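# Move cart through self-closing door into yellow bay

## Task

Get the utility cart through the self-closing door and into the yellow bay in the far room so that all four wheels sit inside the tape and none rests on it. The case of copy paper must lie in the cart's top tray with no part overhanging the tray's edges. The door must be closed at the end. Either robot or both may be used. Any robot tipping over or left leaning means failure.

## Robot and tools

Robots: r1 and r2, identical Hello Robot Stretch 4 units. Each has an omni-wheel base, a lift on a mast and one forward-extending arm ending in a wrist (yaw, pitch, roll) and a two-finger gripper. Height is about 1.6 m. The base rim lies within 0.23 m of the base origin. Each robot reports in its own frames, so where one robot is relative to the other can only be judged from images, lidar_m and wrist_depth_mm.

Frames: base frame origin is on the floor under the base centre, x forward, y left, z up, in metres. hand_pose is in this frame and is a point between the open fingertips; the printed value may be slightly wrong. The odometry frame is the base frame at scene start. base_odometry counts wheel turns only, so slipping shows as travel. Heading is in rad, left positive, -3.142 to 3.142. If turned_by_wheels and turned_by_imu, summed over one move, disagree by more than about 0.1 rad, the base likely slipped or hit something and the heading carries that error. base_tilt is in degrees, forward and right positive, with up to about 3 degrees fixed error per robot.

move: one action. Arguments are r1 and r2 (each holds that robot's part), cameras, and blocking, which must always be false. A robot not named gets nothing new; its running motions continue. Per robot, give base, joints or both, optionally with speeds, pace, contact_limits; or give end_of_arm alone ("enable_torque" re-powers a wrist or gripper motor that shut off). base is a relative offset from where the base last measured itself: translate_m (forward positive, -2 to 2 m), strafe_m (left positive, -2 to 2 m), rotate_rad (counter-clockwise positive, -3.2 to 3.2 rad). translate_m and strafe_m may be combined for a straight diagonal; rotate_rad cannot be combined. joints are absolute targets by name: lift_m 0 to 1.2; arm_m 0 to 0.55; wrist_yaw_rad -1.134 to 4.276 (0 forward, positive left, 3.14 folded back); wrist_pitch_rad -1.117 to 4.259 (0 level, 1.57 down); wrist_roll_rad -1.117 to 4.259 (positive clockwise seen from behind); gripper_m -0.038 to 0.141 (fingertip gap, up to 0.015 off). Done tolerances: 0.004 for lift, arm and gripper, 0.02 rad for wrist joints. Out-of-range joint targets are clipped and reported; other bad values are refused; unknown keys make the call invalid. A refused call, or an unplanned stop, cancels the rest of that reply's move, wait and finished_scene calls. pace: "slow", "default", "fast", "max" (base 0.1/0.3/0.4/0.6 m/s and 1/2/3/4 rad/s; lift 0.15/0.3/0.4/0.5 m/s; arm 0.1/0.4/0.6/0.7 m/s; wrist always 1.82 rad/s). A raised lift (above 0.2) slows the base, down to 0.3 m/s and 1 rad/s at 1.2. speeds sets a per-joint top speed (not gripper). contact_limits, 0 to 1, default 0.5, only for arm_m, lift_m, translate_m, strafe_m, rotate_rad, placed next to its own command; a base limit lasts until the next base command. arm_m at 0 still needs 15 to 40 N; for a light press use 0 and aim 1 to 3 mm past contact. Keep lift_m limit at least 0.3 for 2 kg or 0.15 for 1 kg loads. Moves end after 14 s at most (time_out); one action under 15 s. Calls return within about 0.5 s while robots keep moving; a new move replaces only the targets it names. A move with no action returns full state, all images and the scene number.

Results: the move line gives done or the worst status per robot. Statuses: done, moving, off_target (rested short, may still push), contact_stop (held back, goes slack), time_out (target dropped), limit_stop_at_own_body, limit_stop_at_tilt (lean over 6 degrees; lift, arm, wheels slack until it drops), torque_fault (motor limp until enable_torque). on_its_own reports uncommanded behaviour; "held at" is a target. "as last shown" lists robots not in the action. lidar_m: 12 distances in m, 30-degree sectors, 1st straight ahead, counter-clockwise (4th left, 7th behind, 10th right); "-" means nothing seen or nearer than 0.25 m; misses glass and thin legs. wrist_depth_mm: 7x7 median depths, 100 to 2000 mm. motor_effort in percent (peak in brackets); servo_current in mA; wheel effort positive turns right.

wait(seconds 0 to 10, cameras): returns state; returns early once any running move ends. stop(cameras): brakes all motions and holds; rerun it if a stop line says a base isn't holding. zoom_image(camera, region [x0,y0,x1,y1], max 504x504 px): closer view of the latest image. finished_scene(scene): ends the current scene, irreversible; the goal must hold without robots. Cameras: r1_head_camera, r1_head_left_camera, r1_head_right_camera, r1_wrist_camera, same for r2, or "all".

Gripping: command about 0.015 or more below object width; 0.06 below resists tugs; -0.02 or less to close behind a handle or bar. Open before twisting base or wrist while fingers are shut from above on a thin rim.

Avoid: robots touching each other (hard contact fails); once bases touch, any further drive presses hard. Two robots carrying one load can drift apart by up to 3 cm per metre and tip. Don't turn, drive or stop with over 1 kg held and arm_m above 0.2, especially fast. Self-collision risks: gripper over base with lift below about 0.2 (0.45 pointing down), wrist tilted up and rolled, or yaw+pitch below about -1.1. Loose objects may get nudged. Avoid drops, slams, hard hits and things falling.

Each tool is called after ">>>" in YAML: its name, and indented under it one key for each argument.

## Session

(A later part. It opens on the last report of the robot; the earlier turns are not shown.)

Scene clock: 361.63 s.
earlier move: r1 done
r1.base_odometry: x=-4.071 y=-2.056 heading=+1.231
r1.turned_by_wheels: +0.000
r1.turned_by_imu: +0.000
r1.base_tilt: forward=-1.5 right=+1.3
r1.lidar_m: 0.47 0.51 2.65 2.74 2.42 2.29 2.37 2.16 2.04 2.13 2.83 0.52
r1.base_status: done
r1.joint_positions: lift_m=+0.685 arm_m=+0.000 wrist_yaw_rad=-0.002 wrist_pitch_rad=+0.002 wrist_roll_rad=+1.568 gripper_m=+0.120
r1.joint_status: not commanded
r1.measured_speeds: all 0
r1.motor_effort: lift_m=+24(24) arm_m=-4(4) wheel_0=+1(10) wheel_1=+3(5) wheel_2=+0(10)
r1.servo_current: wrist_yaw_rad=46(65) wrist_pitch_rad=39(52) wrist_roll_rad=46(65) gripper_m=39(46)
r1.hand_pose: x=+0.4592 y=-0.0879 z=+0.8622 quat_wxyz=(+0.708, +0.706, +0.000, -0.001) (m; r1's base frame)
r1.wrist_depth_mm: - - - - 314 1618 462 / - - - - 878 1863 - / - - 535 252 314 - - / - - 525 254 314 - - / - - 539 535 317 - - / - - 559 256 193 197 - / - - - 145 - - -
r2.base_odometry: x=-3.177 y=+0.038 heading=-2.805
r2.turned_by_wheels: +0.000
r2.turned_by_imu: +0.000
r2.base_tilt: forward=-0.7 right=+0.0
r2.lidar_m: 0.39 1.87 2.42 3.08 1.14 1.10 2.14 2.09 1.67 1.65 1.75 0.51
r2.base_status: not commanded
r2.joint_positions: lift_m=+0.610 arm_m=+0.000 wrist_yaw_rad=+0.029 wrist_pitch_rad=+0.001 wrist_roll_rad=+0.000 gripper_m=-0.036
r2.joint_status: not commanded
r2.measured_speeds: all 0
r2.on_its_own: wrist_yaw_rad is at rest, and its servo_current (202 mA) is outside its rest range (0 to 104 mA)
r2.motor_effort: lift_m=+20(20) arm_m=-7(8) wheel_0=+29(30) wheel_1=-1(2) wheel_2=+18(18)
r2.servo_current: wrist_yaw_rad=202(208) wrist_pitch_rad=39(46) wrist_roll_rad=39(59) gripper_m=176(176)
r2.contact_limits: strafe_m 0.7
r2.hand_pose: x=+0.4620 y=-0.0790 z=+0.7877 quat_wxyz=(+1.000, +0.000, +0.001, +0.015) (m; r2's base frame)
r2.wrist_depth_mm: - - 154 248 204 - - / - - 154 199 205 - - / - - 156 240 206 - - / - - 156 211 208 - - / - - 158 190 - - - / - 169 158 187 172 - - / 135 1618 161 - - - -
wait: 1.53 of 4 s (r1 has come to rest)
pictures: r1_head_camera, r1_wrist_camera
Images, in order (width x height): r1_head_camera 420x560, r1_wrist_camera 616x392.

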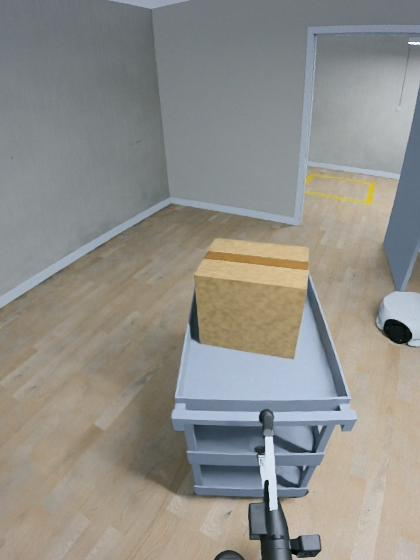

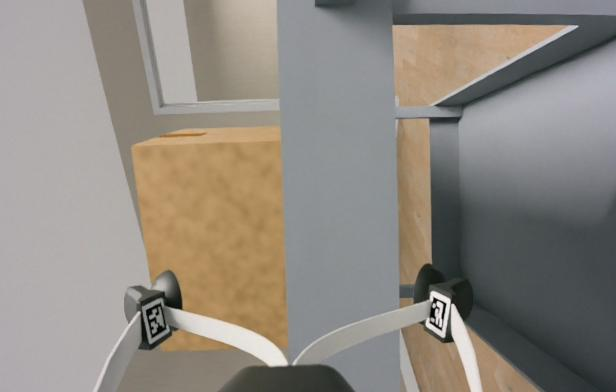

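>>> move:
  r1: {"joints":{"lift_m":0.668},"base":{"translate_m":0.068},"pace":"slow","contact_limits":{"translate_m":0.1}}
  blocking: false

>>> wait:
  seconds: 3
  cameras: ["r1_wrist_camera"]

>>> move:
  r1: {"joints":{"gripper_m":-0.038}}
  blocking: false

>>> wait:
  seconds: 3
  cameras: ["r1_wrist_camera","r1_head_camera"]

Scene clock: 371.57 s.
move: r1 moving
r1.base_odometry: x=-4.067 y=-2.044 heading=+1.231
r1.turned_by_wheels: +0.000
r1.turned_by_imu: +0.000
r1.base_tilt: forward=-1.6 right=+1.3
r1.lidar_m: 0.45 0.50 2.64 2.69 2.43 2.30 2.39 2.15 2.05 2.13 2.86 0.49
r1.base_status: translate_m moving
r1.joint_positions: lift_m=+0.669 arm_m=+0.000 wrist_yaw_rad=-0.002 wrist_pitch_rad=+0.002 wrist_roll_rad=+1.568 gripper_m=+0.120
r1.joint_status: lift_m moving
r1.measured_speeds: translate_m=+0.049 strafe_m=+0.000 rotate_rad=-0.002 lift_m=-0.019 arm_m=+0.000 wrist_yaw_rad=+0.000 wrist_pitch_rad=+0.000 wrist_roll_rad=+0.000
r1.motor_effort: lift_m=+11(22) arm_m=-4(4) wheel_0=+7(7) wheel_1=+4(6) wheel_2=-3(7)
r1.servo_current: wrist_yaw_rad=52(52) wrist_pitch_rad=46(46) wrist_roll_rad=46(65) gripper_m=39(52)
r1.contact_limits: translate_m 0.1
r1.hand_pose: x=+0.4592 y=-0.0879 z=+0.8468 quat_wxyz=(+0.708, +0.706, +0.000, -0.001) (m; r1's base frame)
r1.wrist_depth_mm: - - - - 304 1537 - / - - - - - 1863 - / - - 496 - 303 - - / - 517 517 242 - - - / - - 530 244 306 - - / - - 554 246 191 196 - / - - - 144 - - -
r2.base_odometry: x=-3.177 y=+0.038 heading=-2.805
r2.turned_by_wheels: +0.000
r2.turned_by_imu: +0.000
r2.base_tilt: forward=-0.7 right=+0.0
r2.lidar_m: 0.38 1.87 2.44 3.08 1.17 1.13 4.12 2.09 1.66 1.65 1.71 0.48
r2.base_status: not commanded
r2.joint_positions: lift_m=+0.610 arm_m=+0.000 wrist_yaw_rad=+0.029 wrist_pitch_rad=+0.001 wrist_roll_rad=+0.000 gripper_m=-0.036
r2.joint_status: not commanded
r2.measured_speeds: all 0
r2.motor_effort: lift_m=+20(20) arm_m=-8(8) wheel_0=+29(30) wheel_1=-1(2) wheel_2=+18(18)
r2.servo_current: wrist_yaw_rad=208(208) wrist_pitch_rad=46(46) wrist_roll_rad=52(59) gripper_m=169(176)
r2.contact_limits: strafe_m 0.7
r2.hand_pose: x=+0.4620 y=-0.0790 z=+0.7877 quat_wxyz=(+1.000, +0.000, +0.001, +0.015) (m; r2's base frame)
r2.wrist_depth_mm: - - 154 248 204 - - / - - 155 199 204 - - / - - 156 240 206 - - / - - 156 212 207 - - / - - 157 191 - - - / - 169 159 188 173 - - / 135 1576 161 - - - -
pictures: none

Scene clock: 373.00 s.
earlier move: r1 done
r1.base_odometry: x=-4.048 y=-1.992 heading=+1.231
r1.turned_by_wheels: +0.000
r1.turned_by_imu: +0.000
r1.base_tilt: forward=-1.6 right=+1.3
r1.lidar_m: 0.40 0.43 2.61 2.68 2.48 2.35 2.43 2.22 2.08 2.16 2.01 0.42
r1.base_status: done
r1.joint_positions: lift_m=+0.668 arm_m=+0.000 wrist_yaw_rad=-0.002 wrist_pitch_rad=+0.002 wrist_roll_rad=+1.568 gripper_m=+0.120
r1.joint_status: all done
r1.measured_speeds: all 0
r1.motor_effort: lift_m=+12(22) arm_m=-4(4) wheel_0=+3(7) wheel_1=+1(6) wheel_2=-3(7)
r1.servo_current: wrist_yaw_rad=39(72) wrist_pitch_rad=46(52) wrist_roll_rad=46(72) gripper_m=39(52)
r1.contact_limits: translate_m 0.1
r1.hand_pose: x=+0.4592 y=-0.0879 z=+0.8461 quat_wxyz=(+0.708, +0.706, +0.000, -0.001) (m; r1's base frame)
r1.wrist_depth_mm: - - - 241 243 1708 - / - - - 243 243 1863 - / - 445 445 244 247 - - / - 452 452 246 247 - - / - 477 469 248 248 - - / - 480 488 249 210 196 - / - 512 512 145 252 - -
r2.base_odometry: x=-3.177 y=+0.038 heading=-2.805
r2.turned_by_wheels: +0.000
r2.turned_by_imu: +0.000
r2.base_tilt: forward=-0.7 right=+0.0
r2.lidar_m: 0.38 1.85 2.44 3.06 1.16 1.11 4.12 2.08 1.68 1.66 1.73 0.45
r2.base_status: not commanded
r2.joint_positions: lift_m=+0.610 arm_m=+0.000 wrist_yaw_rad=+0.029 wrist_pitch_rad=+0.001 wrist_roll_rad=+0.000 gripper_m=-0.036
r2.joint_status: not commanded
r2.measured_speeds: all 0
r2.on_its_own: wrist_yaw_rad is at rest, and its servo_current (189 mA) is outside its rest range (0 to 104 mA)
r2.motor_effort: lift_m=+20(20) arm_m=-8(8) wheel_0=+29(30) wheel_1=-2(2) wheel_2=+18(18)
r2.servo_current: wrist_yaw_rad=189(208) wrist_pitch_rad=46(46) wrist_roll_rad=46(59) gripper_m=169(176)
r2.contact_limits: strafe_m 0.7
r2.hand_pose: x=+0.4620 y=-0.0790 z=+0.7877 quat_wxyz=(+1.000, +0.000, +0.001, +0.015) (m; r2's base frame)
r2.wrist_depth_mm: - - 154 249 204 - - / - - 154 199 205 - - / - - 156 240 206 - - / - - 156 212 208 - - / - - 158 190 - - - / - 170 158 188 172 - - / 135 1576 160 - - - -
wait: 1.43 of 3 s (r1 has come to rest)
pictures: r1_wrist_camera
Images, in order (width x height): r1_wrist_camera 616x392.

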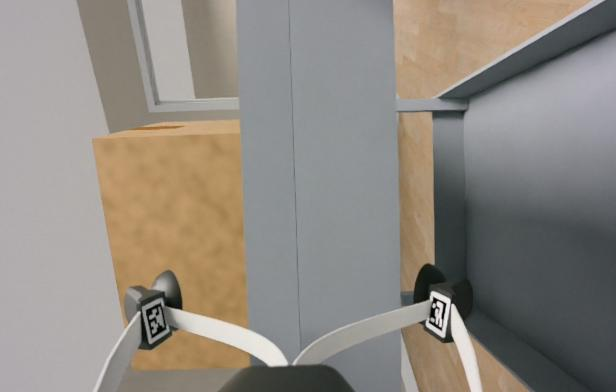

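Scene clock: 373.50 s.
move: r1 moving
r1.base_odometry: x=-4.048 y=-1.992 heading=+1.231
r1.turned_by_wheels: +0.000
r1.turned_by_imu: +0.000
r1.base_tilt: forward=-1.6 right=+1.3
r1.lidar_m: 0.40 0.44 2.62 2.65 2.51 2.36 2.46 2.18 2.09 2.15 2.01 0.44
r1.base_status: not commanded
r1.joint_positions: lift_m=+0.668 arm_m=+0.000 wrist_yaw_rad=-0.002 wrist_pitch_rad=+0.002 wrist_roll_rad=+1.568 gripper_m=+0.106
r1.joint_status: gripper_m moving
r1.measured_speeds: all 0
r1.motor_effort: lift_m=+12(12) arm_m=-4(4) wheel_0=+3(4) wheel_1=+2(2) wheel_2=-3(3)
r1.servo_current: wrist_yaw_rad=46(65) wrist_pitch_rad=52(52) wrist_roll_rad=39(59) gripper_m=98(98)
r1.contact_limits: translate_m 0.1
r1.hand_pose: x=+0.4592 y=-0.0879 z=+0.8461 quat_wxyz=(+0.708, +0.706, +0.000, -0.001) (m; r1's base frame)
r1.wrist_depth_mm: - - - 243 241 1661 - / - - - 242 244 1863 - / - 442 449 245 245 - - / - 455 452 247 246 - - / - 477 469 248 249 - - / - 484 214 249 200 - - / - - 517 142 252 1808 -
r2.base_odometry: x=-3.177 y=+0.038 heading=-2.805
r2.turned_by_wheels: +0.000
r2.turned_by_imu: +0.000
r2.base_tilt: forward=-0.7 right=+0.0
r2.lidar_m: 0.35 1.82 2.43 3.08 1.15 1.11 4.09 2.07 1.70 1.67 1.73 0.46
r2.base_status: not commanded
r2.joint_positions: lift_m=+0.610 arm_m=+0.000 wrist_yaw_rad=+0.029 wrist_pitch_rad=+0.001 wrist_roll_rad=+0.000 gripper_m=-0.036
r2.joint_status: not commanded
r2.measured_speeds: all 0
r2.motor_effort: lift_m=+20(20) arm_m=-8(8) wheel_0=+29(30) wheel_1=-1(2) wheel_2=+18(18)
r2.servo_current: wrist_yaw_rad=195(208) wrist_pitch_rad=39(46) wrist_roll_rad=52(59) gripper_m=163(182)
r2.contact_limits: strafe_m 0.7
r2.hand_pose: x=+0.4620 y=-0.0790 z=+0.7877 quat_wxyz=(+1.000, +0.000, +0.001, +0.015) (m; r2's base frame)
r2.wrist_depth_mm: - - 154 248 203 - - / - - 154 199 206 - - / - - 156 239 206 - - / - - 156 212 208 - - / - - 157 190 - - - / - 169 159 188 172 - - / 135 1576 160 - - - -
pictures: none

Scene clock: 375.27 s.
earlier move: r1 done
r1.base_odometry: x=-4.048 y=-1.992 heading=+1.231
r1.turned_by_wheels: +0.000
r1.turned_by_imu: +0.000
r1.base_tilt: forward=-1.6 right=+1.3
r1.lidar_m: 0.39 0.42 2.59 2.68 2.49 2.36 2.44 2.22 2.07 2.15 2.02 0.41
r1.base_status: not commanded
r1.joint_positions: lift_m=+0.668 arm_m=+0.000 wrist_yaw_rad=+0.000 wrist_pitch_rad=-0.002 wrist_roll_rad=+1.568 gripper_m=-0.036
r1.joint_status: all done
r1.measured_speeds: all 0
r1.motor_effort: lift_m=+12(12) arm_m=-4(4) wheel_0=+3(4) wheel_1=+1(2) wheel_2=+1(3)
r1.servo_current: wrist_yaw_rad=33(72) wrist_pitch_rad=39(52) wrist_roll_rad=46(72) gripper_m=98(208)
r1.contact_limits: translate_m 0.1
r1.hand_pose: x=+0.4593 y=-0.0874 z=+0.8473 quat_wxyz=(+0.708, +0.706, -0.001, +0.001) (m; r1's base frame)
r1.wrist_depth_mm: - - - 236 236 1708 1281 / - - - 238 237 1756 - / - 488 445 239 240 - - / - 459 452 240 242 - - / - 480 473 212 243 - - / - - 193 195 179 - - / - 152 517 186 247 140 -
r2.base_odometry: x=-3.177 y=+0.038 heading=-2.805
r2.turned_by_wheels: +0.000
r2.turned_by_imu: +0.000
r2.base_tilt: forward=-0.6 right=+0.0
r2.lidar_m: 0.38 1.83 2.43 3.08 1.19 1.11 4.11 2.04 1.69 1.65 1.72 0.49
r2.base_status: not commanded
r2.joint_positions: lift_m=+0.610 arm_m=+0.000 wrist_yaw_rad=+0.029 wrist_pitch_rad=+0.001 wrist_roll_rad=+0.000 gripper_m=-0.036
r2.joint_status: not commanded
r2.measured_speeds: all 0
r2.on_its_own: wrist_yaw_rad is at rest, and its servo_current (189 mA) is outside its rest range (0 to 104 mA)
r2.motor_effort: lift_m=+20(20) arm_m=-8(8) wheel_0=+29(30) wheel_1=-1(2) wheel_2=+18(18)
r2.servo_current: wrist_yaw_rad=189(208) wrist_pitch_rad=46(46) wrist_roll_rad=52(59) gripper_m=169(182)
r2.contact_limits: strafe_m 0.7
r2.hand_pose: x=+0.4620 y=-0.0790 z=+0.7877 quat_wxyz=(+1.000, +0.000, +0.001, +0.015) (m; r2's base frame)
r2.wrist_depth_mm: - - 154 249 203 - - / - - 155 198 206 - - / - - 156 239 206 - - / - - 156 212 208 - - / - - 157 190 - - - / - 170 159 188 173 - - / 135 1576 160 - - - -
wait: 1.77 of 3 s (r1 has come to rest)
pictures: r1_head_camera, r1_wrist_camera
Images, in order (width x height): r1_head_camera 420x560, r1_wrist_camera 616x392.

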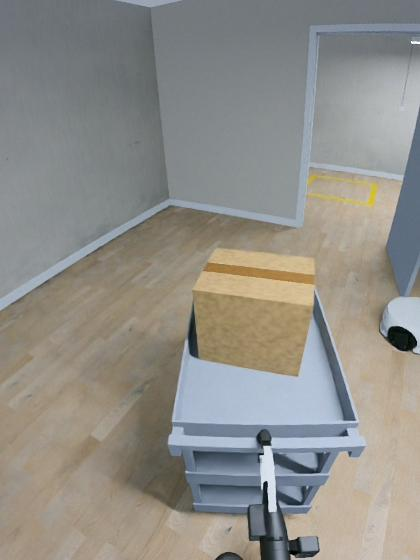

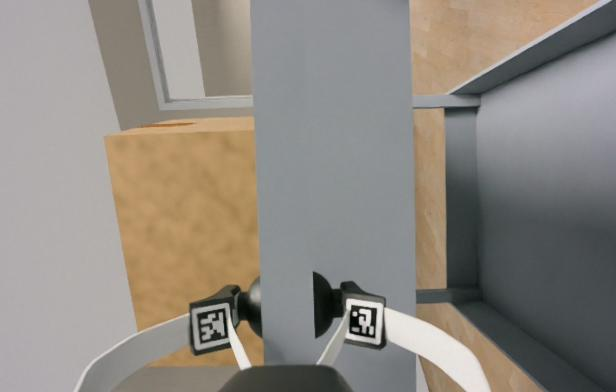

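>>> move:
  r1: {"base":{"strafe_m":0.37,"translate_m":0.08},"pace":"slow","contact_limits":{"strafe_m":0.8}}
  blocking: false

>>> wait:
  seconds: 8

>>> move:
  r1: {"base":{"rotate_rad":-0.41},"pace":"slow","contact_limits":{"rotate_rad":0.8}}
  blocking: false

>>> wait:
  seconds: 4
  cameras: ["r1_head_camera","r1_wrist_camera","r2_head_camera"]

Scene clock: 386.80 s.
move: r1 moving
r1.base_odometry: x=-4.059 y=-1.985 heading=+1.231
r1.turned_by_wheels: -0.001
r1.turned_by_imu: -0.001
r1.base_tilt: forward=-1.6 right=+1.3
r1.lidar_m: 0.42 0.46 2.59 2.68 2.48 2.36 2.43 2.22 2.11 2.17 2.00 0.43
r1.base_status: translate_m moving; strafe_m moving
r1.joint_positions: lift_m=+0.668 arm_m=+0.000 wrist_yaw_rad=+0.000 wrist_pitch_rad=-0.002 wrist_roll_rad=+1.568 gripper_m=-0.037
r1.joint_status: not commanded
r1.measured_speeds: translate_m=+0.012 strafe_m=+0.050 rotate_rad=-0.002 lift_m=+0.000 arm_m=+0.000 wrist_yaw_rad=+0.000 wrist_pitch_rad=+0.000 wrist_roll_rad=+0.000
r1.motor_effort: lift_m=+12(12) arm_m=-4(4) wheel_0=-9(10) wheel_1=+4(7) wheel_2=-2(2)
r1.servo_current: wrist_yaw_rad=46(65) wrist_pitch_rad=39(52) wrist_roll_rad=52(52) gripper_m=98(104)
r1.contact_limits: strafe_m 0.8
r1.hand_pose: x=+0.4593 y=-0.0874 z=+0.8473 quat_wxyz=(+0.708, +0.706, -0.001, +0.001) (m; r1's base frame)
r1.wrist_depth_mm: - - - 241 239 1756 1205 / - - - 240 241 1863 - / - - 445 242 242 - - / - 459 452 244 243 - - / - 477 473 210 244 - - / - - 192 193 178 - - / - 153 508 185 245 139 -
r2.base_odometry: x=-3.177 y=+0.038 heading=-2.805
r2.turned_by_wheels: +0.000
r2.turned_by_imu: +0.000
r2.base_tilt: forward=-0.7 right=+0.0
r2.lidar_m: 0.37 1.84 2.45 3.07 1.17 1.11 4.12 2.07 1.67 1.67 1.74 0.46
r2.base_status: not commanded
r2.joint_positions: lift_m=+0.610 arm_m=+0.000 wrist_yaw_rad=+0.029 wrist_pitch_rad=+0.001 wrist_roll_rad=+0.000 gripper_m=-0.036
r2.joint_status: not commanded
r2.measured_speeds: all 0
r2.motor_effort: lift_m=+20(20) arm_m=-8(8) wheel_0=+29(30) wheel_1=-1(2) wheel_2=+18(18)
r2.servo_current: wrist_yaw_rad=189(208) wrist_pitch_rad=46(46) wrist_roll_rad=46(52) gripper_m=169(176)
r2.contact_limits: strafe_m 0.7
r2.hand_pose: x=+0.4620 y=-0.0790 z=+0.7877 quat_wxyz=(+1.000, +0.000, +0.001, +0.015) (m; r2's base frame)
r2.wrist_depth_mm: - - 154 249 204 - - / - - 155 199 205 - - / - - 156 240 206 - - / - - 156 212 208 - - / - - 157 190 - - - / - 170 159 187 173 - - / 135 1576 160 - - - -
pictures: none

Scene clock: 391.33 s.
earlier move: r1 done
r1.base_odometry: x=-4.370 y=-1.793 heading=+1.231
r1.turned_by_wheels: +0.000
r1.turned_by_imu: +0.001
r1.base_tilt: forward=-1.6 right=+1.3
r1.lidar_m: 0.43 2.41 2.23 2.32 2.34 2.26 2.35 2.57 2.45 2.54 0.36 0.35
r1.base_status: done
r1.joint_positions: lift_m=+0.668 arm_m=+0.000 wrist_yaw_rad=-0.007 wrist_pitch_rad=-0.004 wrist_roll_rad=+1.569 gripper_m=-0.037
r1.joint_status: not commanded
r1.measured_speeds: all 0
r1.motor_effort: lift_m=+12(12) arm_m=+5(5) wheel_0=-5(15) wheel_1=+3(8) wheel_2=-5(10)
r1.servo_current: wrist_yaw_rad=39(85) wrist_pitch_rad=46(52) wrist_roll_rad=39(65) gripper_m=59(104)
r1.contact_limits: strafe_m 0.8
r1.hand_pose: x=+0.4586 y=-0.0893 z=+0.8479 quat_wxyz=(+0.708, +0.706, -0.004, -0.001) (m; r1's base frame)
r1.wrist_depth_mm: - 340 342 - 152 153 - / - 375 359 107 165 - - / - 424 415 172 178 - - / - 512 488 127 193 707 - / - - - - 213 1756 - / - - 181 181 228 1808 1281 / - 159 - 159 165 1618 1336
r2.base_odometry: x=-3.177 y=+0.038 heading=-2.805
r2.turned_by_wheels: +0.000
r2.turned_by_imu: +0.001
r2.base_tilt: forward=-0.6 right=+0.0
r2.lidar_m: 0.38 1.85 2.42 3.09 1.33 1.24 4.13 2.10 1.68 1.64 1.74 0.51
r2.base_status: not commanded
r2.joint_positions: lift_m=+0.610 arm_m=+0.000 wrist_yaw_rad=+0.029 wrist_pitch_rad=+0.001 wrist_roll_rad=+0.000 gripper_m=-0.036
r2.joint_status: not commanded
r2.measured_speeds: all 0
r2.on_its_own: wrist_yaw_rad is at rest, and its servo_current (182 mA) is outside its rest range (0 to 104 mA)
r2.motor_effort: lift_m=+20(20) arm_m=-8(8) wheel_0=+29(30) wheel_1=-1(2) wheel_2=+18(19)
r2.servo_current: wrist_yaw_rad=182(208) wrist_pitch_rad=39(52) wrist_roll_rad=46(65) gripper_m=176(182)
r2.contact_limits: strafe_m 0.7
r2.hand_pose: x=+0.4620 y=-0.0790 z=+0.7877 quat_wxyz=(+1.000, +0.000, +0.001, +0.015) (m; r2's base frame)
r2.wrist_depth_mm: - - 154 248 204 - - / - - 155 199 204 - - / - - 156 240 206 - - / - - 156 212 208 - - / - - 158 190 - - - / - 170 158 188 173 - - / 135 1618 160 - - - -
wait: 4.53 of 8 s (r1 has come to rest)
pictures: none

Scene clock: 391.83 s.
move: r1 moving
r1.base_odometry: x=-4.371 y=-1.793 heading=+1.107
r1.turned_by_wheels: -0.124
r1.turned_by_imu: -0.124
r1.base_tilt: forward=-1.6 right=+1.2
r1.lidar_m: 0.43 2.50 2.23 2.28 2.51 2.26 2.28 2.71 2.45 2.48 2.11 0.37
r1.base_status: rotate_rad moving
r1.joint_positions: lift_m=+0.668 arm_m=+0.000 wrist_yaw_rad=+0.010 wrist_pitch_rad=-0.004 wrist_roll_rad=+1.569 gripper_m=-0.037
r1.joint_status: not commanded
r1.measured_speeds: translate_m=-0.001 strafe_m=+0.001 rotate_rad=-0.486 lift_m=+0.000 arm_m=+0.000 wrist_yaw_rad=+0.028 wrist_pitch_rad=+0.000 wrist_roll_rad=+0.000
r1.motor_effort: lift_m=+12(12) arm_m=+5(5) wheel_0=+16(16) wheel_1=+9(9) wheel_2=+8(8)
r1.servo_current: wrist_yaw_rad=59(72) wrist_pitch_rad=39(52) wrist_roll_rad=52(52) gripper_m=59(59)
r1.contact_limits: rotate_rad 0.8
r1.hand_pose: x=+0.4600 y=-0.0846 z=+0.8480 quat_wxyz=(+0.708, +0.706, +0.002, +0.005) (m; r1's base frame)
r1.wrist_depth_mm: 349 334 336 - 153 153 - / - 370 355 107 163 - - / - 413 407 172 177 - - / - 484 469 124 192 - - / - - - - 208 1808 - / - - - 184 226 1708 1366 / - 153 180 159 158 1499 1308
r2.base_odometry: x=-3.177 y=+0.038 heading=-2.805
r2.turned_by_wheels: +0.000
r2.turned_by_imu: +0.000
r2.base_tilt: forward=-0.7 right=+0.0
r2.lidar_m: 0.36 1.85 2.43 3.08 1.35 1.22 4.13 2.09 1.68 1.66 1.73 0.49
r2.base_status: not commanded
r2.joint_positions: lift_m=+0.610 arm_m=+0.000 wrist_yaw_rad=+0.029 wrist_pitch_rad=+0.001 wrist_roll_rad=+0.000 gripper_m=-0.036
r2.joint_status: not commanded
r2.measured_speeds: all 0
r2.motor_effort: lift_m=+20(20) arm_m=-8(8) wheel_0=+29(29) wheel_1=-1(2) wheel_2=+18(18)
r2.servo_current: wrist_yaw_rad=189(215) wrist_pitch_rad=39(46) wrist_roll_rad=52(52) gripper_m=169(176)
r2.contact_limits: strafe_m 0.7
r2.hand_pose: x=+0.4620 y=-0.0790 z=+0.7877 quat_wxyz=(+1.000, +0.000, +0.001, +0.015) (m; r2's base frame)
r2.wrist_depth_mm: - - 154 248 204 - - / - - 154 199 206 - - / - - 156 240 206 - - / - - 156 212 208 - - / - - 158 190 - - - / - 170 158 188 172 - - / 135 1618 160 - - - -
pictures: none

Scene clock: 392.90 s.
earlier move: r1 done
r1.base_odometry: x=-4.371 y=-1.793 heading=+0.822
r1.turned_by_wheels: -0.285
r1.turned_by_imu: -0.286
r1.base_tilt: forward=-1.6 right=+1.3
r1.lidar_m: 0.40 0.41 2.33 2.24 2.40 2.33 2.24 2.46 2.49 2.44 2.60 0.41
r1.base_status: done
r1.joint_positions: lift_m=+0.668 arm_m=+0.000 wrist_yaw_rad=+0.007 wrist_pitch_rad=-0.004 wrist_roll_rad=+1.569 gripper_m=-0.037
r1.joint_status: not commanded
r1.measured_speeds: all 0
r1.motor_effort: lift_m=+12(12) arm_m=-4(5) wheel_0=+7(19) wheel_1=+2(9) wheel_2=+6(12)
r1.servo_current: wrist_yaw_rad=52(72) wrist_pitch_rad=46(52) wrist_roll_rad=46(65) gripper_m=59(65)
r1.contact_limits: rotate_rad 0.8
r1.hand_pose: x=+0.4600 y=-0.0853 z=+0.8480 quat_wxyz=(+0.708, +0.706, +0.001, +0.004) (m; r1's base frame)
r1.wrist_depth_mm: - - - 231 231 1618 1255 / - - - 230 229 1983 - / - - 430 229 229 - - / - 442 439 229 229 - - / - 459 455 228 228 - - / - 480 193 169 228 - - / - 153 480 168 175 - -
r2.base_odometry: x=-3.177 y=+0.038 heading=-2.805
r2.turned_by_wheels: +0.000
r2.turned_by_imu: +0.000
r2.base_tilt: forward=-0.6 right=+0.1
r2.lidar_m: 0.36 1.85 2.39 3.08 1.30 1.19 4.13 2.07 1.69 1.66 1.73 0.46
r2.base_status: not commanded
r2.joint_positions: lift_m=+0.610 arm_m=+0.000 wrist_yaw_rad=+0.029 wrist_pitch_rad=+0.001 wrist_roll_rad=+0.000 gripper_m=-0.036
r2.joint_status: not commanded
r2.measured_speeds: all 0
r2.on_its_own: wrist_yaw_rad is at rest, and its servo_current (195 mA) is outside its rest range (0 to 104 mA)
r2.motor_effort: lift_m=+20(20) arm_m=-8(8) wheel_0=+29(29) wheel_1=-1(2) wheel_2=+18(18)
r2.servo_current: wrist_yaw_rad=195(215) wrist_pitch_rad=46(46) wrist_roll_rad=46(59) gripper_m=169(182)
r2.contact_limits: strafe_m 0.7
r2.hand_pose: x=+0.4620 y=-0.0790 z=+0.7877 quat_wxyz=(+1.000, +0.000, +0.001, +0.015) (m; r2's base frame)
r2.wrist_depth_mm: - - 154 248 204 - - / - - 155 199 205 - - / - - 156 239 206 - - / - - 156 211 208 - - / - - 157 191 - - - / - 170 159 188 173 - - / 135 1576 160 - - - -
wait: 1.07 of 4 s (r1 has come to rest)
pictures: r1_head_camera, r1_wrist_camera, r2_head_camera
Images, in order (width x height): r1_head_camera 420x560, r1_wrist_camera 616x392, r2_head_camera 420x560.

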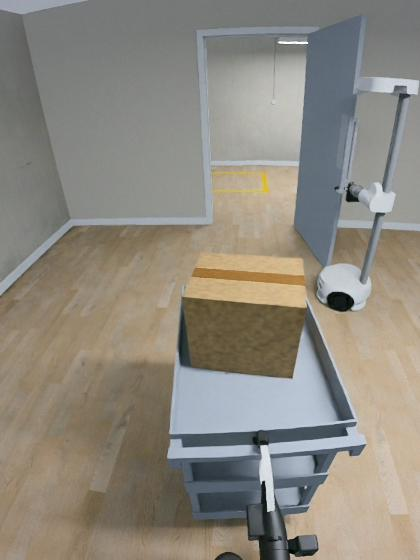

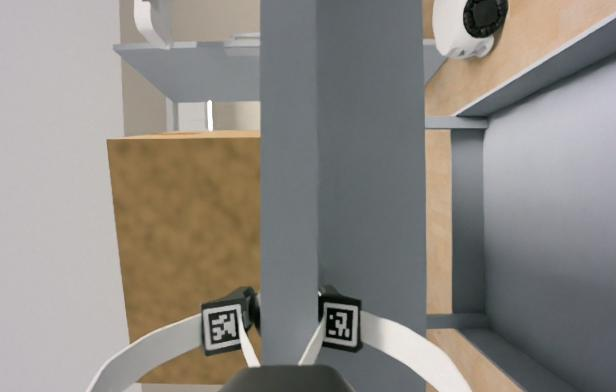

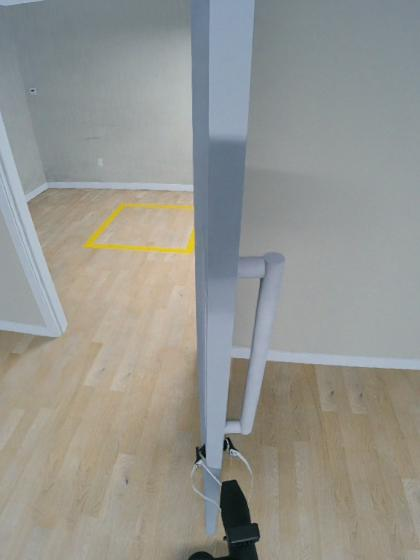

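>>> move:
  r1: {"base":{"strafe_m":0.04,"translate_m":0.05},"pace":"slow","contact_limits":{"strafe_m":0.8}}
  blocking: false

>>> wait:
  seconds: 3

>>> move:
  r1: {"base":{"rotate_rad":-0.05},"pace":"slow","contact_limits":{"rotate_rad":0.8}}
  blocking: false

>>> wait:
  seconds: 2

>>> move:
  r1: {"base":{"translate_m":1.3},"pace":"default","contact_limits":{"translate_m":0.8}}
  blocking: false

>>> wait:
  seconds: 10
  cameras: ["r1_head_camera","r1_wrist_camera"]

Scene clock: 409.93 s.
move: r1 moving
r1.base_odometry: x=-4.370 y=-1.780 heading=+0.822
r1.turned_by_wheels: +0.000
r1.turned_by_imu: +0.000
r1.base_tilt: forward=-1.7 right=+1.3
r1.lidar_m: 0.38 0.41 2.33 2.26 2.41 2.32 2.29 2.46 2.49 2.46 2.64 0.41
r1.base_status: translate_m moving; strafe_m moving
r1.joint_positions: lift_m=+0.668 arm_m=+0.000 wrist_yaw_rad=+0.003 wrist_pitch_rad=-0.004 wrist_roll_rad=+1.569 gripper_m=-0.037
r1.joint_status: not commanded
r1.measured_speeds: translate_m=+0.041 strafe_m=+0.034 rotate_rad=+0.000 lift_m=+0.000 arm_m=+0.000 wrist_yaw_rad=-0.002 wrist_pitch_rad=+0.000 wrist_roll_rad=+0.000
r1.motor_effort: lift_m=+12(12) arm_m=+2(4) wheel_0=-1(7) wheel_1=+8(9) wheel_2=-6(8)
r1.servo_current: wrist_yaw_rad=52(72) wrist_pitch_rad=46(52) wrist_roll_rad=33(52) gripper_m=59(65)
r1.contact_limits: strafe_m 0.8
r1.hand_pose: x=+0.4595 y=-0.0867 z=+0.8480 quat_wxyz=(+0.708, +0.706, -0.001, +0.002) (m; r1's base frame)
r1.wrist_depth_mm: - - - 234 235 1618 1255 / - - - 234 233 1808 - / - - 549 231 232 - - / - 442 439 229 230 - - / - 455 455 229 229 - - / - 469 191 179 228 - - / - 154 477 167 176 - -
r2.base_odometry: x=-3.177 y=+0.038 heading=-2.805
r2.turned_by_wheels: +0.000
r2.turned_by_imu: +0.000
r2.base_tilt: forward=-0.7 right=+0.0
r2.lidar_m: 0.39 1.85 2.40 3.07 1.31 1.17 4.10 2.05 1.69 1.66 1.69 0.48
r2.base_status: not commanded
r2.joint_positions: lift_m=+0.610 arm_m=+0.000 wrist_yaw_rad=+0.029 wrist_pitch_rad=+0.001 wrist_roll_rad=+0.000 gripper_m=-0.036
r2.joint_status: not commanded
r2.measured_speeds: all 0
r2.motor_effort: lift_m=+20(20) arm_m=-7(8) wheel_0=+29(30) wheel_1=-1(2) wheel_2=+18(18)
r2.servo_current: wrist_yaw_rad=195(195) wrist_pitch_rad=46(46) wrist_roll_rad=59(65) gripper_m=176(176)
r2.contact_limits: strafe_m 0.7
r2.hand_pose: x=+0.4620 y=-0.0790 z=+0.7877 quat_wxyz=(+1.000, +0.000, +0.001, +0.015) (m; r2's base frame)
r2.wrist_depth_mm: - - 154 249 203 - - / - - 155 199 205 - - / - - 156 241 206 - - / - - 156 212 208 - - / - - 157 191 - - - / - 170 159 188 173 - - / 135 1576 160 - - - -
pictures: none

Scene clock: 411.27 s.
earlier move: r1 done
r1.base_odometry: x=-4.366 y=-1.729 heading=+0.821
r1.turned_by_wheels: -0.001
r1.turned_by_imu: -0.001
r1.base_tilt: forward=-1.6 right=+1.3
r1.lidar_m: 0.37 2.95 2.30 2.21 2.35 2.35 2.31 2.48 2.53 2.47 2.67 0.43
r1.base_status: done
r1.joint_positions: lift_m=+0.668 arm_m=+0.000 wrist_yaw_rad=-0.006 wrist_pitch_rad=-0.004 wrist_roll_rad=+1.569 gripper_m=-0.037
r1.joint_status: not commanded
r1.measured_speeds: all 0
r1.motor_effort: lift_m=+12(12) arm_m=+4(4) wheel_0=-8(10) wheel_1=+3(9) wheel_2=-9(11)
r1.servo_current: wrist_yaw_rad=72(72) wrist_pitch_rad=39(52) wrist_roll_rad=26(65) gripper_m=59(65)
r1.contact_limits: strafe_m 0.8
r1.hand_pose: x=+0.4587 y=-0.0892 z=+0.8480 quat_wxyz=(+0.708, +0.706, -0.004, -0.001) (m; r1's base frame)
r1.wrist_depth_mm: - - - 240 241 1618 1308 / - - - 237 236 1756 - / - - - 235 236 - - / - 442 436 234 232 - - / - 449 449 229 229 - - / - 462 183 180 227 - - / - 147 466 167 223 - -
r2.base_odometry: x=-3.177 y=+0.038 heading=-2.805
r2.turned_by_wheels: +0.000
r2.turned_by_imu: +0.000
r2.base_tilt: forward=-0.6 right=+0.0
r2.lidar_m: 0.38 1.85 2.44 3.08 1.26 1.14 4.11 2.08 1.69 1.67 1.73 0.47
r2.base_status: not commanded
r2.joint_positions: lift_m=+0.610 arm_m=+0.000 wrist_yaw_rad=+0.029 wrist_pitch_rad=+0.001 wrist_roll_rad=+0.000 gripper_m=-0.036
r2.joint_status: not commanded
r2.measured_speeds: all 0
r2.on_its_own: wrist_yaw_rad is at rest, and its servo_current (202 mA) is outside its rest range (0 to 104 mA)
r2.motor_effort: lift_m=+20(20) arm_m=-8(8) wheel_0=+29(30) wheel_1=-1(2) wheel_2=+18(18)
r2.servo_current: wrist_yaw_rad=202(202) wrist_pitch_rad=39(46) wrist_roll_rad=59(65) gripper_m=169(182)
r2.contact_limits: strafe_m 0.7
r2.hand_pose: x=+0.4620 y=-0.0790 z=+0.7877 quat_wxyz=(+1.000, +0.000, +0.001, +0.015) (m; r2's base frame)
r2.wrist_depth_mm: - - 154 249 204 - - / - - 155 198 205 - - / - - 156 240 206 - - / - - 157 211 208 - - / - - 157 191 - - - / - 170 158 189 173 - - / 135 1618 160 - - - -
wait: 1.33 of 3 s (r1 has come to rest)
pictures: none

Scene clock: 411.77 s.
move: r1 moving
r1.base_odometry: x=-4.366 y=-1.729 heading=+0.772
r1.turned_by_wheels: -0.049
r1.turned_by_imu: -0.049
r1.base_tilt: forward=-1.6 right=+1.3
r1.lidar_m: 0.38 0.40 2.33 2.20 2.32 2.37 2.31 2.46 2.56 2.49 2.61 0.45
r1.base_status: rotate_rad moving
r1.joint_positions: lift_m=+0.668 arm_m=+0.000 wrist_yaw_rad=-0.003 wrist_pitch_rad=-0.004 wrist_roll_rad=+1.569 gripper_m=-0.037
r1.joint_status: not commanded
r1.measured_speeds: all 0
r1.motor_effort: lift_m=+12(12) arm_m=+4(4) wheel_0=+4(6) wheel_1=+2(7) wheel_2=+2(7)
r1.servo_current: wrist_yaw_rad=46(72) wrist_pitch_rad=46(46) wrist_roll_rad=52(65) gripper_m=65(65)
r1.contact_limits: rotate_rad 0.8
r1.hand_pose: x=+0.4590 y=-0.0882 z=+0.8480 quat_wxyz=(+0.708, +0.706, -0.002, +0.001) (m; r1's base frame)
r1.wrist_depth_mm: - - - 241 242 1618 1281 / - - - 238 239 1756 - / - - - 236 235 - - / - 445 442 233 232 - - / - 452 455 228 229 - - / - 462 190 179 227 - - / - 154 469 167 176 - -
r2: as last shown
r2.base_tilt: forward=-0.7 right=+0.0
r2.lidar_m: 0.37 1.87 2.41 3.08 1.26 1.14 4.09 2.08 1.69 1.66 1.75 0.46
r2.on_its_own: wrist_yaw_rad is at rest, and its servo_current (195 mA) is outside its rest range (0 to 104 mA)
r2.motor_effort: lift_m=+20(20) arm_m=-8(8) wheel_0=+29(29) wheel_1=-1(2) wheel_2=+18(18)
r2.servo_current: wrist_yaw_rad=195(202) wrist_pitch_rad=39(46) wrist_roll_rad=59(59) gripper_m=176(176)
r2.contact_limits: strafe_m 0.7
r2.wrist_depth_mm: - - 154 249 204 - - / - - 154 199 205 - - / - - 156 240 206 - - / - - 156 213 208 - - / - - 158 191 - - - / - 170 159 188 173 - - / 135 1618 160 - - - -
pictures: none

Scene clock: 412.00 s.
earlier move: r1 done
r1.base_odometry: x=-4.366 y=-1.729 heading=+0.772
r1.turned_by_wheels: +0.000
r1.turned_by_imu: +0.000
r1.base_tilt: forward=-1.6 right=+1.2
r1.lidar_m: 0.37 0.40 2.32 2.21 2.33 2.37 2.29 2.47 2.57 2.49 2.60 0.43
r1.base_status: done
r1.joint_positions: lift_m=+0.668 arm_m=+0.000 wrist_yaw_rad=-0.003 wrist_pitch_rad=-0.004 wrist_roll_rad=+1.569 gripper_m=-0.037
r1.joint_status: not commanded
r1.measured_speeds: all 0
r1.motor_effort: lift_m=+12(12) arm_m=+4(4) wheel_0=+5(6) wheel_1=+3(7) wheel_2=+1(7)
r1.servo_current: wrist_yaw_rad=65(72) wrist_pitch_rad=39(52) wrist_roll_rad=59(65) gripper_m=59(65)
r1.contact_limits: rotate_rad 0.8
r1.hand_pose: x=+0.4590 y=-0.0882 z=+0.8480 quat_wxyz=(+0.708, +0.706, -0.002, +0.001) (m; r1's base frame)
r1.wrist_depth_mm: - - - 243 242 1576 1255 / - - - 238 239 1708 - / - - - 236 236 - - / - 445 442 233 232 - - / - 452 449 229 229 - - / - 462 190 179 227 - - / - 154 469 168 176 - -
r2.base_odometry: x=-3.177 y=+0.038 heading=-2.805
r2.turned_by_wheels: +0.000
r2.turned_by_imu: +0.000
r2.base_tilt: forward=-0.7 right=+0.0
r2.lidar_m: 0.39 1.85 2.41 3.09 1.23 1.11 4.12 2.07 1.68 1.65 1.69 0.50
r2.base_status: not commanded
r2.joint_positions: lift_m=+0.610 arm_m=+0.000 wrist_yaw_rad=+0.029 wrist_pitch_rad=+0.001 wrist_roll_rad=+0.000 gripper_m=-0.036
r2.joint_status: not commanded
r2.measured_speeds: all 0
r2.on_its_own: wrist_yaw_rad is at rest, and its servo_current (195 mA) is outside its rest range (0 to 104 mA)
r2.motor_effort: lift_m=+20(20) arm_m=-8(8) wheel_0=+29(30) wheel_1=-1(2) wheel_2=+18(18)
r2.servo_current: wrist_yaw_rad=195(202) wrist_pitch_rad=46(46) wrist_roll_rad=39(59) gripper_m=176(176)
r2.contact_limits: strafe_m 0.7
r2.hand_pose: x=+0.4620 y=-0.0790 z=+0.7877 quat_wxyz=(+1.000, +0.000, +0.001, +0.015) (m; r2's base frame)
r2.wrist_depth_mm: - - 154 249 204 - - / - - 154 198 205 - - / - - 156 240 206 - - / - - 156 212 208 - - / - - 158 191 - - - / - 170 158 188 172 - - / 135 1576 160 - - - -
wait: 0.23 of 2 s (r1 has come to rest)
pictures: none

Scene clock: 412.50 s.
move: r1 moving
r1.base_odometry: x=-4.343 y=-1.708 heading=+0.771
r1.turned_by_wheels: -0.001
r1.turned_by_imu: -0.001
r1.base_tilt: forward=-1.6 right=+1.3
r1.lidar_m: 0.36 0.36 2.33 2.21 2.32 2.42 2.33 2.49 2.56 2.49 2.63 0.44
r1.base_status: translate_m moving
r1.joint_positions: lift_m=+0.668 arm_m=+0.000 wrist_yaw_rad=-0.006 wrist_pitch_rad=-0.004 wrist_roll_rad=+1.569 gripper_m=-0.037
r1.joint_status: not commanded
r1.measured_speeds: translate_m=+0.121 strafe_m=-0.002 rotate_rad=-0.003 lift_m=+0.000 arm_m=+0.000 wrist_yaw_rad=-0.023 wrist_pitch_rad=+0.000 wrist_roll_rad=+0.000
r1.motor_effort: lift_m=+12(12) arm_m=+4(4) wheel_0=+6(11) wheel_1=+5(10) wheel_2=-16(16)
r1.servo_current: wrist_yaw_rad=52(65) wrist_pitch_rad=46(52) wrist_roll_rad=52(59) gripper_m=52(65)
r1.contact_limits: translate_m 0.8
r1.hand_pose: x=+0.4587 y=-0.0892 z=+0.8480 quat_wxyz=(+0.708, +0.706, -0.004, -0.001) (m; r1's base frame)
r1.wrist_depth_mm: - - - 254 257 1618 1255 / - - - 249 249 1661 1308 / - - - 241 242 - - / - 449 442 235 236 - - / - 452 445 229 230 - - / - 455 183 182 224 - - / - 148 452 164 218 - -
r2.base_odometry: x=-3.177 y=+0.038 heading=-2.805
r2.turned_by_wheels: +0.000
r2.turned_by_imu: +0.000
r2.base_tilt: forward=-0.7 right=+0.0
r2.lidar_m: 0.36 1.84 2.41 3.08 1.20 1.10 4.12 2.08 1.69 1.65 1.71 0.49
r2.base_status: not commanded
r2.joint_positions: lift_m=+0.610 arm_m=+0.000 wrist_yaw_rad=+0.029 wrist_pitch_rad=+0.001 wrist_roll_rad=+0.000 gripper_m=-0.036
r2.joint_status: not commanded
r2.measured_speeds: all 0
r2.motor_effort: lift_m=+20(20) arm_m=-8(8) wheel_0=+29(29) wheel_1=-1(2) wheel_2=+18(18)
r2.servo_current: wrist_yaw_rad=195(202) wrist_pitch_rad=39(46) wrist_roll_rad=52(59) gripper_m=169(176)
r2.contact_limits: strafe_m 0.7
r2.hand_pose: x=+0.4620 y=-0.0790 z=+0.7877 quat_wxyz=(+1.000, +0.000, +0.001, +0.015) (m; r2's base frame)
r2.wrist_depth_mm: - - 154 248 204 - - / - - 154 200 205 - - / - - 156 240 206 - - / - - 157 212 208 - - / - - 157 191 - - - / - 170 158 188 173 - - / 135 1618 160 - - - -
pictures: none

Scene clock: 417.83 s.
earlier move: r1 done
r1.base_odometry: x=-3.434 y=-0.823 heading=+0.772
r1.turned_by_wheels: +0.001
r1.turned_by_imu: -0.004
r1.base_tilt: forward=-1.6 right=+1.3
r1.lidar_m: 0.34 0.38 2.24 2.20 2.31 3.25 3.66 3.49 2.62 2.53 0.94 0.45
r1.base_status: done
r1.joint_positions: lift_m=+0.668 arm_m=+0.000 wrist_yaw_rad=-0.003 wrist_pitch_rad=-0.004 wrist_roll_rad=+1.569 gripper_m=-0.037
r1.joint_status: not commanded
r1.measured_speeds: all 0
r1.motor_effort: lift_m=+12(12) arm_m=-4(4) wheel_0=+0(12) wheel_1=+1(10) wheel_2=-1(20)
r1.servo_current: wrist_yaw_rad=46(72) wrist_pitch_rad=39(52) wrist_roll_rad=33(65) gripper_m=59(65)
r1.contact_limits: translate_m 0.8
r1.hand_pose: x=+0.4591 y=-0.0882 z=+0.8480 quat_wxyz=(+0.708, +0.706, -0.003, +0.001) (m; r1's base frame)
r1.wrist_depth_mm: - - - - 307 307 317 / - - - - 278 1661 1281 / 1983 - - - 264 1921 - / 1921 - - 245 250 - - / 1983 449 449 181 237 - - / - 442 187 179 225 - - / - 145 433 164 211 - -
r2.base_odometry: x=-3.177 y=+0.038 heading=-2.805
r2.turned_by_wheels: +0.000
r2.turned_by_imu: +0.001
r2.base_tilt: forward=-0.6 right=+0.0
r2.lidar_m: 0.39 1.84 0.67 0.58 0.59 4.46 4.13 2.04 1.68 1.66 1.72 0.49
r2.base_status: not commanded
r2.joint_positions: lift_m=+0.610 arm_m=+0.000 wrist_yaw_rad=+0.029 wrist_pitch_rad=+0.001 wrist_roll_rad=+0.000 gripper_m=-0.036
r2.joint_status: not commanded
r2.measured_speeds: all 0
r2.on_its_own: wrist_yaw_rad is at rest, and its servo_current (195 mA) is outside its rest range (0 to 104 mA)
r2.motor_effort: lift_m=+20(20) arm_m=-8(8) wheel_0=+30(30) wheel_1=-1(2) wheel_2=+18(18)
r2.servo_current: wrist_yaw_rad=195(215) wrist_pitch_rad=39(46) wrist_roll_rad=59(59) gripper_m=169(182)
r2.contact_limits: strafe_m 0.7
r2.hand_pose: x=+0.4620 y=-0.0790 z=+0.7877 quat_wxyz=(+1.000, +0.000, +0.001, +0.015) (m; r2's base frame)
r2.wrist_depth_mm: - - 154 249 204 - - / - - 154 199 206 - - / - - 156 240 206 - - / - - 156 212 208 - - / - - 157 190 - - - / - 170 159 188 172 - - / 135 1576 161 - - - -
wait: 5.33 of 10 s (r1 has come to rest)
pictures: r1_head_camera, r1_wrist_camera
Images, in order (width x height): r1_head_camera 420x560, r1_wrist_camera 616x392.

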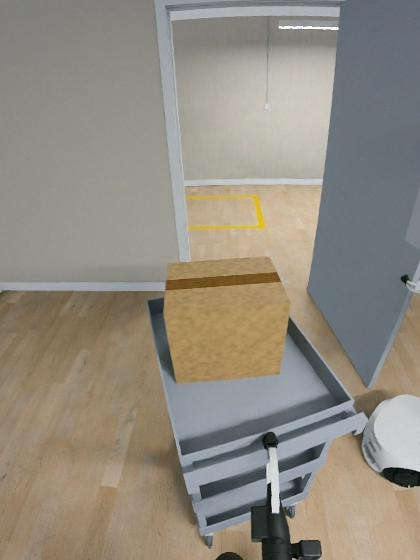

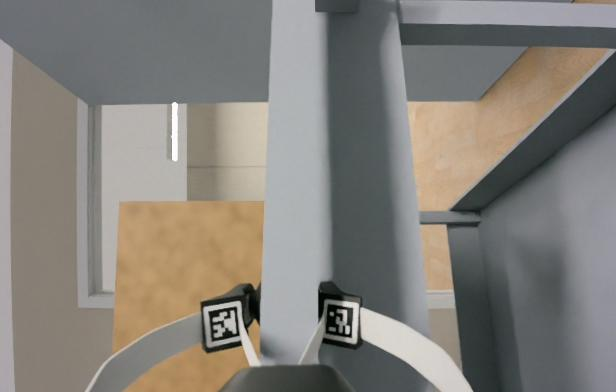

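>>> move:
  r1: {"base":{"strafe_m":0.1,"translate_m":0.15},"pace":"slow","contact_limits":{"strafe_m":0.8}}
  blocking: false

>>> wait:
  seconds: 5
  cameras: ["r1_head_camera"]

Scene clock: 438.23 s.
move: r1 moving
r1.base_odometry: x=-3.431 y=-0.809 heading=+0.771
r1.turned_by_wheels: -0.001
r1.turned_by_imu: -0.001
r1.base_tilt: forward=-1.6 right=+1.3
r1.lidar_m: 0.33 0.48 2.27 2.19 2.31 3.23 3.70 3.50 2.60 2.53 0.94 0.45
r1.base_status: translate_m moving; strafe_m moving
r1.joint_positions: lift_m=+0.668 arm_m=+0.000 wrist_yaw_rad=-0.004 wrist_pitch_rad=-0.004 wrist_roll_rad=+1.569 gripper_m=-0.037
r1.joint_status: not commanded
r1.measured_speeds: translate_m=+0.045 strafe_m=+0.030 rotate_rad=-0.004 lift_m=+0.000 arm_m=+0.000 wrist_yaw_rad=-0.008 wrist_pitch_rad=+0.000 wrist_roll_rad=+0.000
r1.motor_effort: lift_m=+12(12) arm_m=+4(4) wheel_0=-7(8) wheel_1=+6(7) wheel_2=-10(10)
r1.servo_current: wrist_yaw_rad=52(59) wrist_pitch_rad=39(46) wrist_roll_rad=52(59) gripper_m=52(65)
r1.contact_limits: strafe_m 0.8
r1.hand_pose: x=+0.4589 y=-0.0886 z=+0.8480 quat_wxyz=(+0.708, +0.706, -0.003, +0.000) (m; r1's base frame)
r1.wrist_depth_mm: - - - - 309 310 320 / - - - - 279 1618 1281 / 1983 - - - 263 1863 - / 1921 - - 245 250 - - / 1921 449 449 180 236 - - / - 439 191 172 224 - - / - 146 430 165 210 - -
r2.base_odometry: x=-3.177 y=+0.038 heading=-2.805
r2.turned_by_wheels: +0.000
r2.turned_by_imu: +0.000
r2.base_tilt: forward=-0.7 right=+0.0
r2.lidar_m: 0.36 1.83 0.66 0.58 0.58 4.48 4.12 2.09 1.69 1.66 1.71 0.47
r2.base_status: not commanded
r2.joint_positions: lift_m=+0.610 arm_m=+0.000 wrist_yaw_rad=+0.029 wrist_pitch_rad=+0.001 wrist_roll_rad=+0.000 gripper_m=-0.036
r2.joint_status: not commanded
r2.measured_speeds: all 0
r2.motor_effort: lift_m=+20(20) arm_m=-8(8) wheel_0=+29(30) wheel_1=-1(2) wheel_2=+18(18)
r2.servo_current: wrist_yaw_rad=195(208) wrist_pitch_rad=39(46) wrist_roll_rad=52(59) gripper_m=169(176)
r2.contact_limits: strafe_m 0.7
r2.hand_pose: x=+0.4620 y=-0.0790 z=+0.7877 quat_wxyz=(+1.000, +0.000, +0.001, +0.015) (m; r2's base frame)
r2.wrist_depth_mm: - - 154 249 203 - - / - - 154 198 204 - - / - - 156 240 206 - - / - - 157 212 208 - - / - - 158 190 - - - / - 170 158 188 173 - - / 135 1576 160 - - - -
pictures: none

Scene clock: 440.70 s.
earlier move: r1 done
r1.base_odometry: x=-3.396 y=-0.647 heading=+0.771
r1.turned_by_wheels: +0.000
r1.turned_by_imu: +0.000
r1.base_tilt: forward=-1.6 right=+1.3
r1.lidar_m: 0.34 2.11 2.16 2.09 2.21 3.08 3.82 3.67 2.72 2.61 0.92 0.42
r1.base_status: done
r1.joint_positions: lift_m=+0.668 arm_m=+0.000 wrist_yaw_rad=-0.008 wrist_pitch_rad=-0.004 wrist_roll_rad=+1.569 gripper_m=-0.037
r1.joint_status: not commanded
r1.measured_speeds: all 0
r1.motor_effort: lift_m=+12(12) arm_m=+4(4) wheel_0=-7(12) wheel_1=+1(8) wheel_2=-4(13)
r1.servo_current: wrist_yaw_rad=65(78) wrist_pitch_rad=52(52) wrist_roll_rad=46(72) gripper_m=59(65)
r1.contact_limits: strafe_m 0.8
r1.hand_pose: x=+0.4585 y=-0.0898 z=+0.8480 quat_wxyz=(+0.708, +0.706, -0.004, -0.001) (m; r1's base frame)
r1.wrist_depth_mm: - - - - 265 - 1281 / 1863 - - 255 257 1756 1281 / 1808 - - 247 248 - - / 1808 449 449 238 241 - - / 1808 455 452 176 233 - - / - 449 192 171 226 - - / - 145 452 166 215 - -
r2.base_odometry: x=-3.177 y=+0.038 heading=-2.805
r2.turned_by_wheels: +0.000
r2.turned_by_imu: +0.000
r2.base_tilt: forward=-0.7 right=+0.0
r2.lidar_m: 0.37 1.83 0.67 0.62 0.90 4.45 4.09 2.06 1.66 1.66 1.74 0.50
r2.base_status: not commanded
r2.joint_positions: lift_m=+0.610 arm_m=+0.000 wrist_yaw_rad=+0.029 wrist_pitch_rad=+0.001 wrist_roll_rad=+0.000 gripper_m=-0.036
r2.joint_status: not commanded
r2.measured_speeds: all 0
r2.on_its_own: wrist_yaw_rad is at rest, and its servo_current (182 mA) is outside its rest range (0 to 104 mA)
r2.motor_effort: lift_m=+20(20) arm_m=-8(8) wheel_0=+29(30) wheel_1=-1(2) wheel_2=+18(18)
r2.servo_current: wrist_yaw_rad=182(208) wrist_pitch_rad=39(46) wrist_roll_rad=39(59) gripper_m=169(176)
r2.contact_limits: strafe_m 0.7
r2.hand_pose: x=+0.4620 y=-0.0790 z=+0.7877 quat_wxyz=(+1.000, +0.000, +0.001, +0.015) (m; r2's base frame)
r2.wrist_depth_mm: - - 154 249 204 - - / - - 154 198 206 - - / - - 156 240 206 - - / - - 156 212 208 - - / - - 158 190 - - - / - 169 159 188 173 - - / 135 1576 160 - - - -
wait: 2.47 of 5 s (r1 has come to rest)
pictures: r1_head_camera
Images, in order (width x height): r1_head_camera 420x560.

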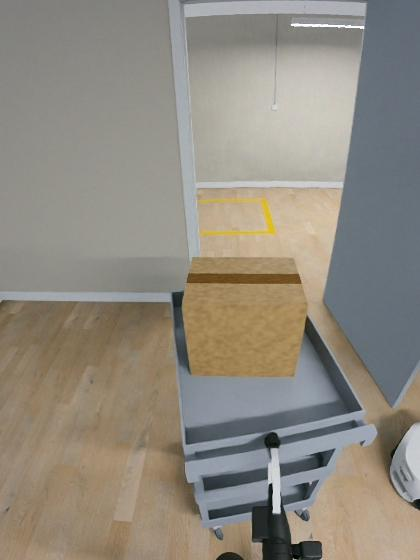

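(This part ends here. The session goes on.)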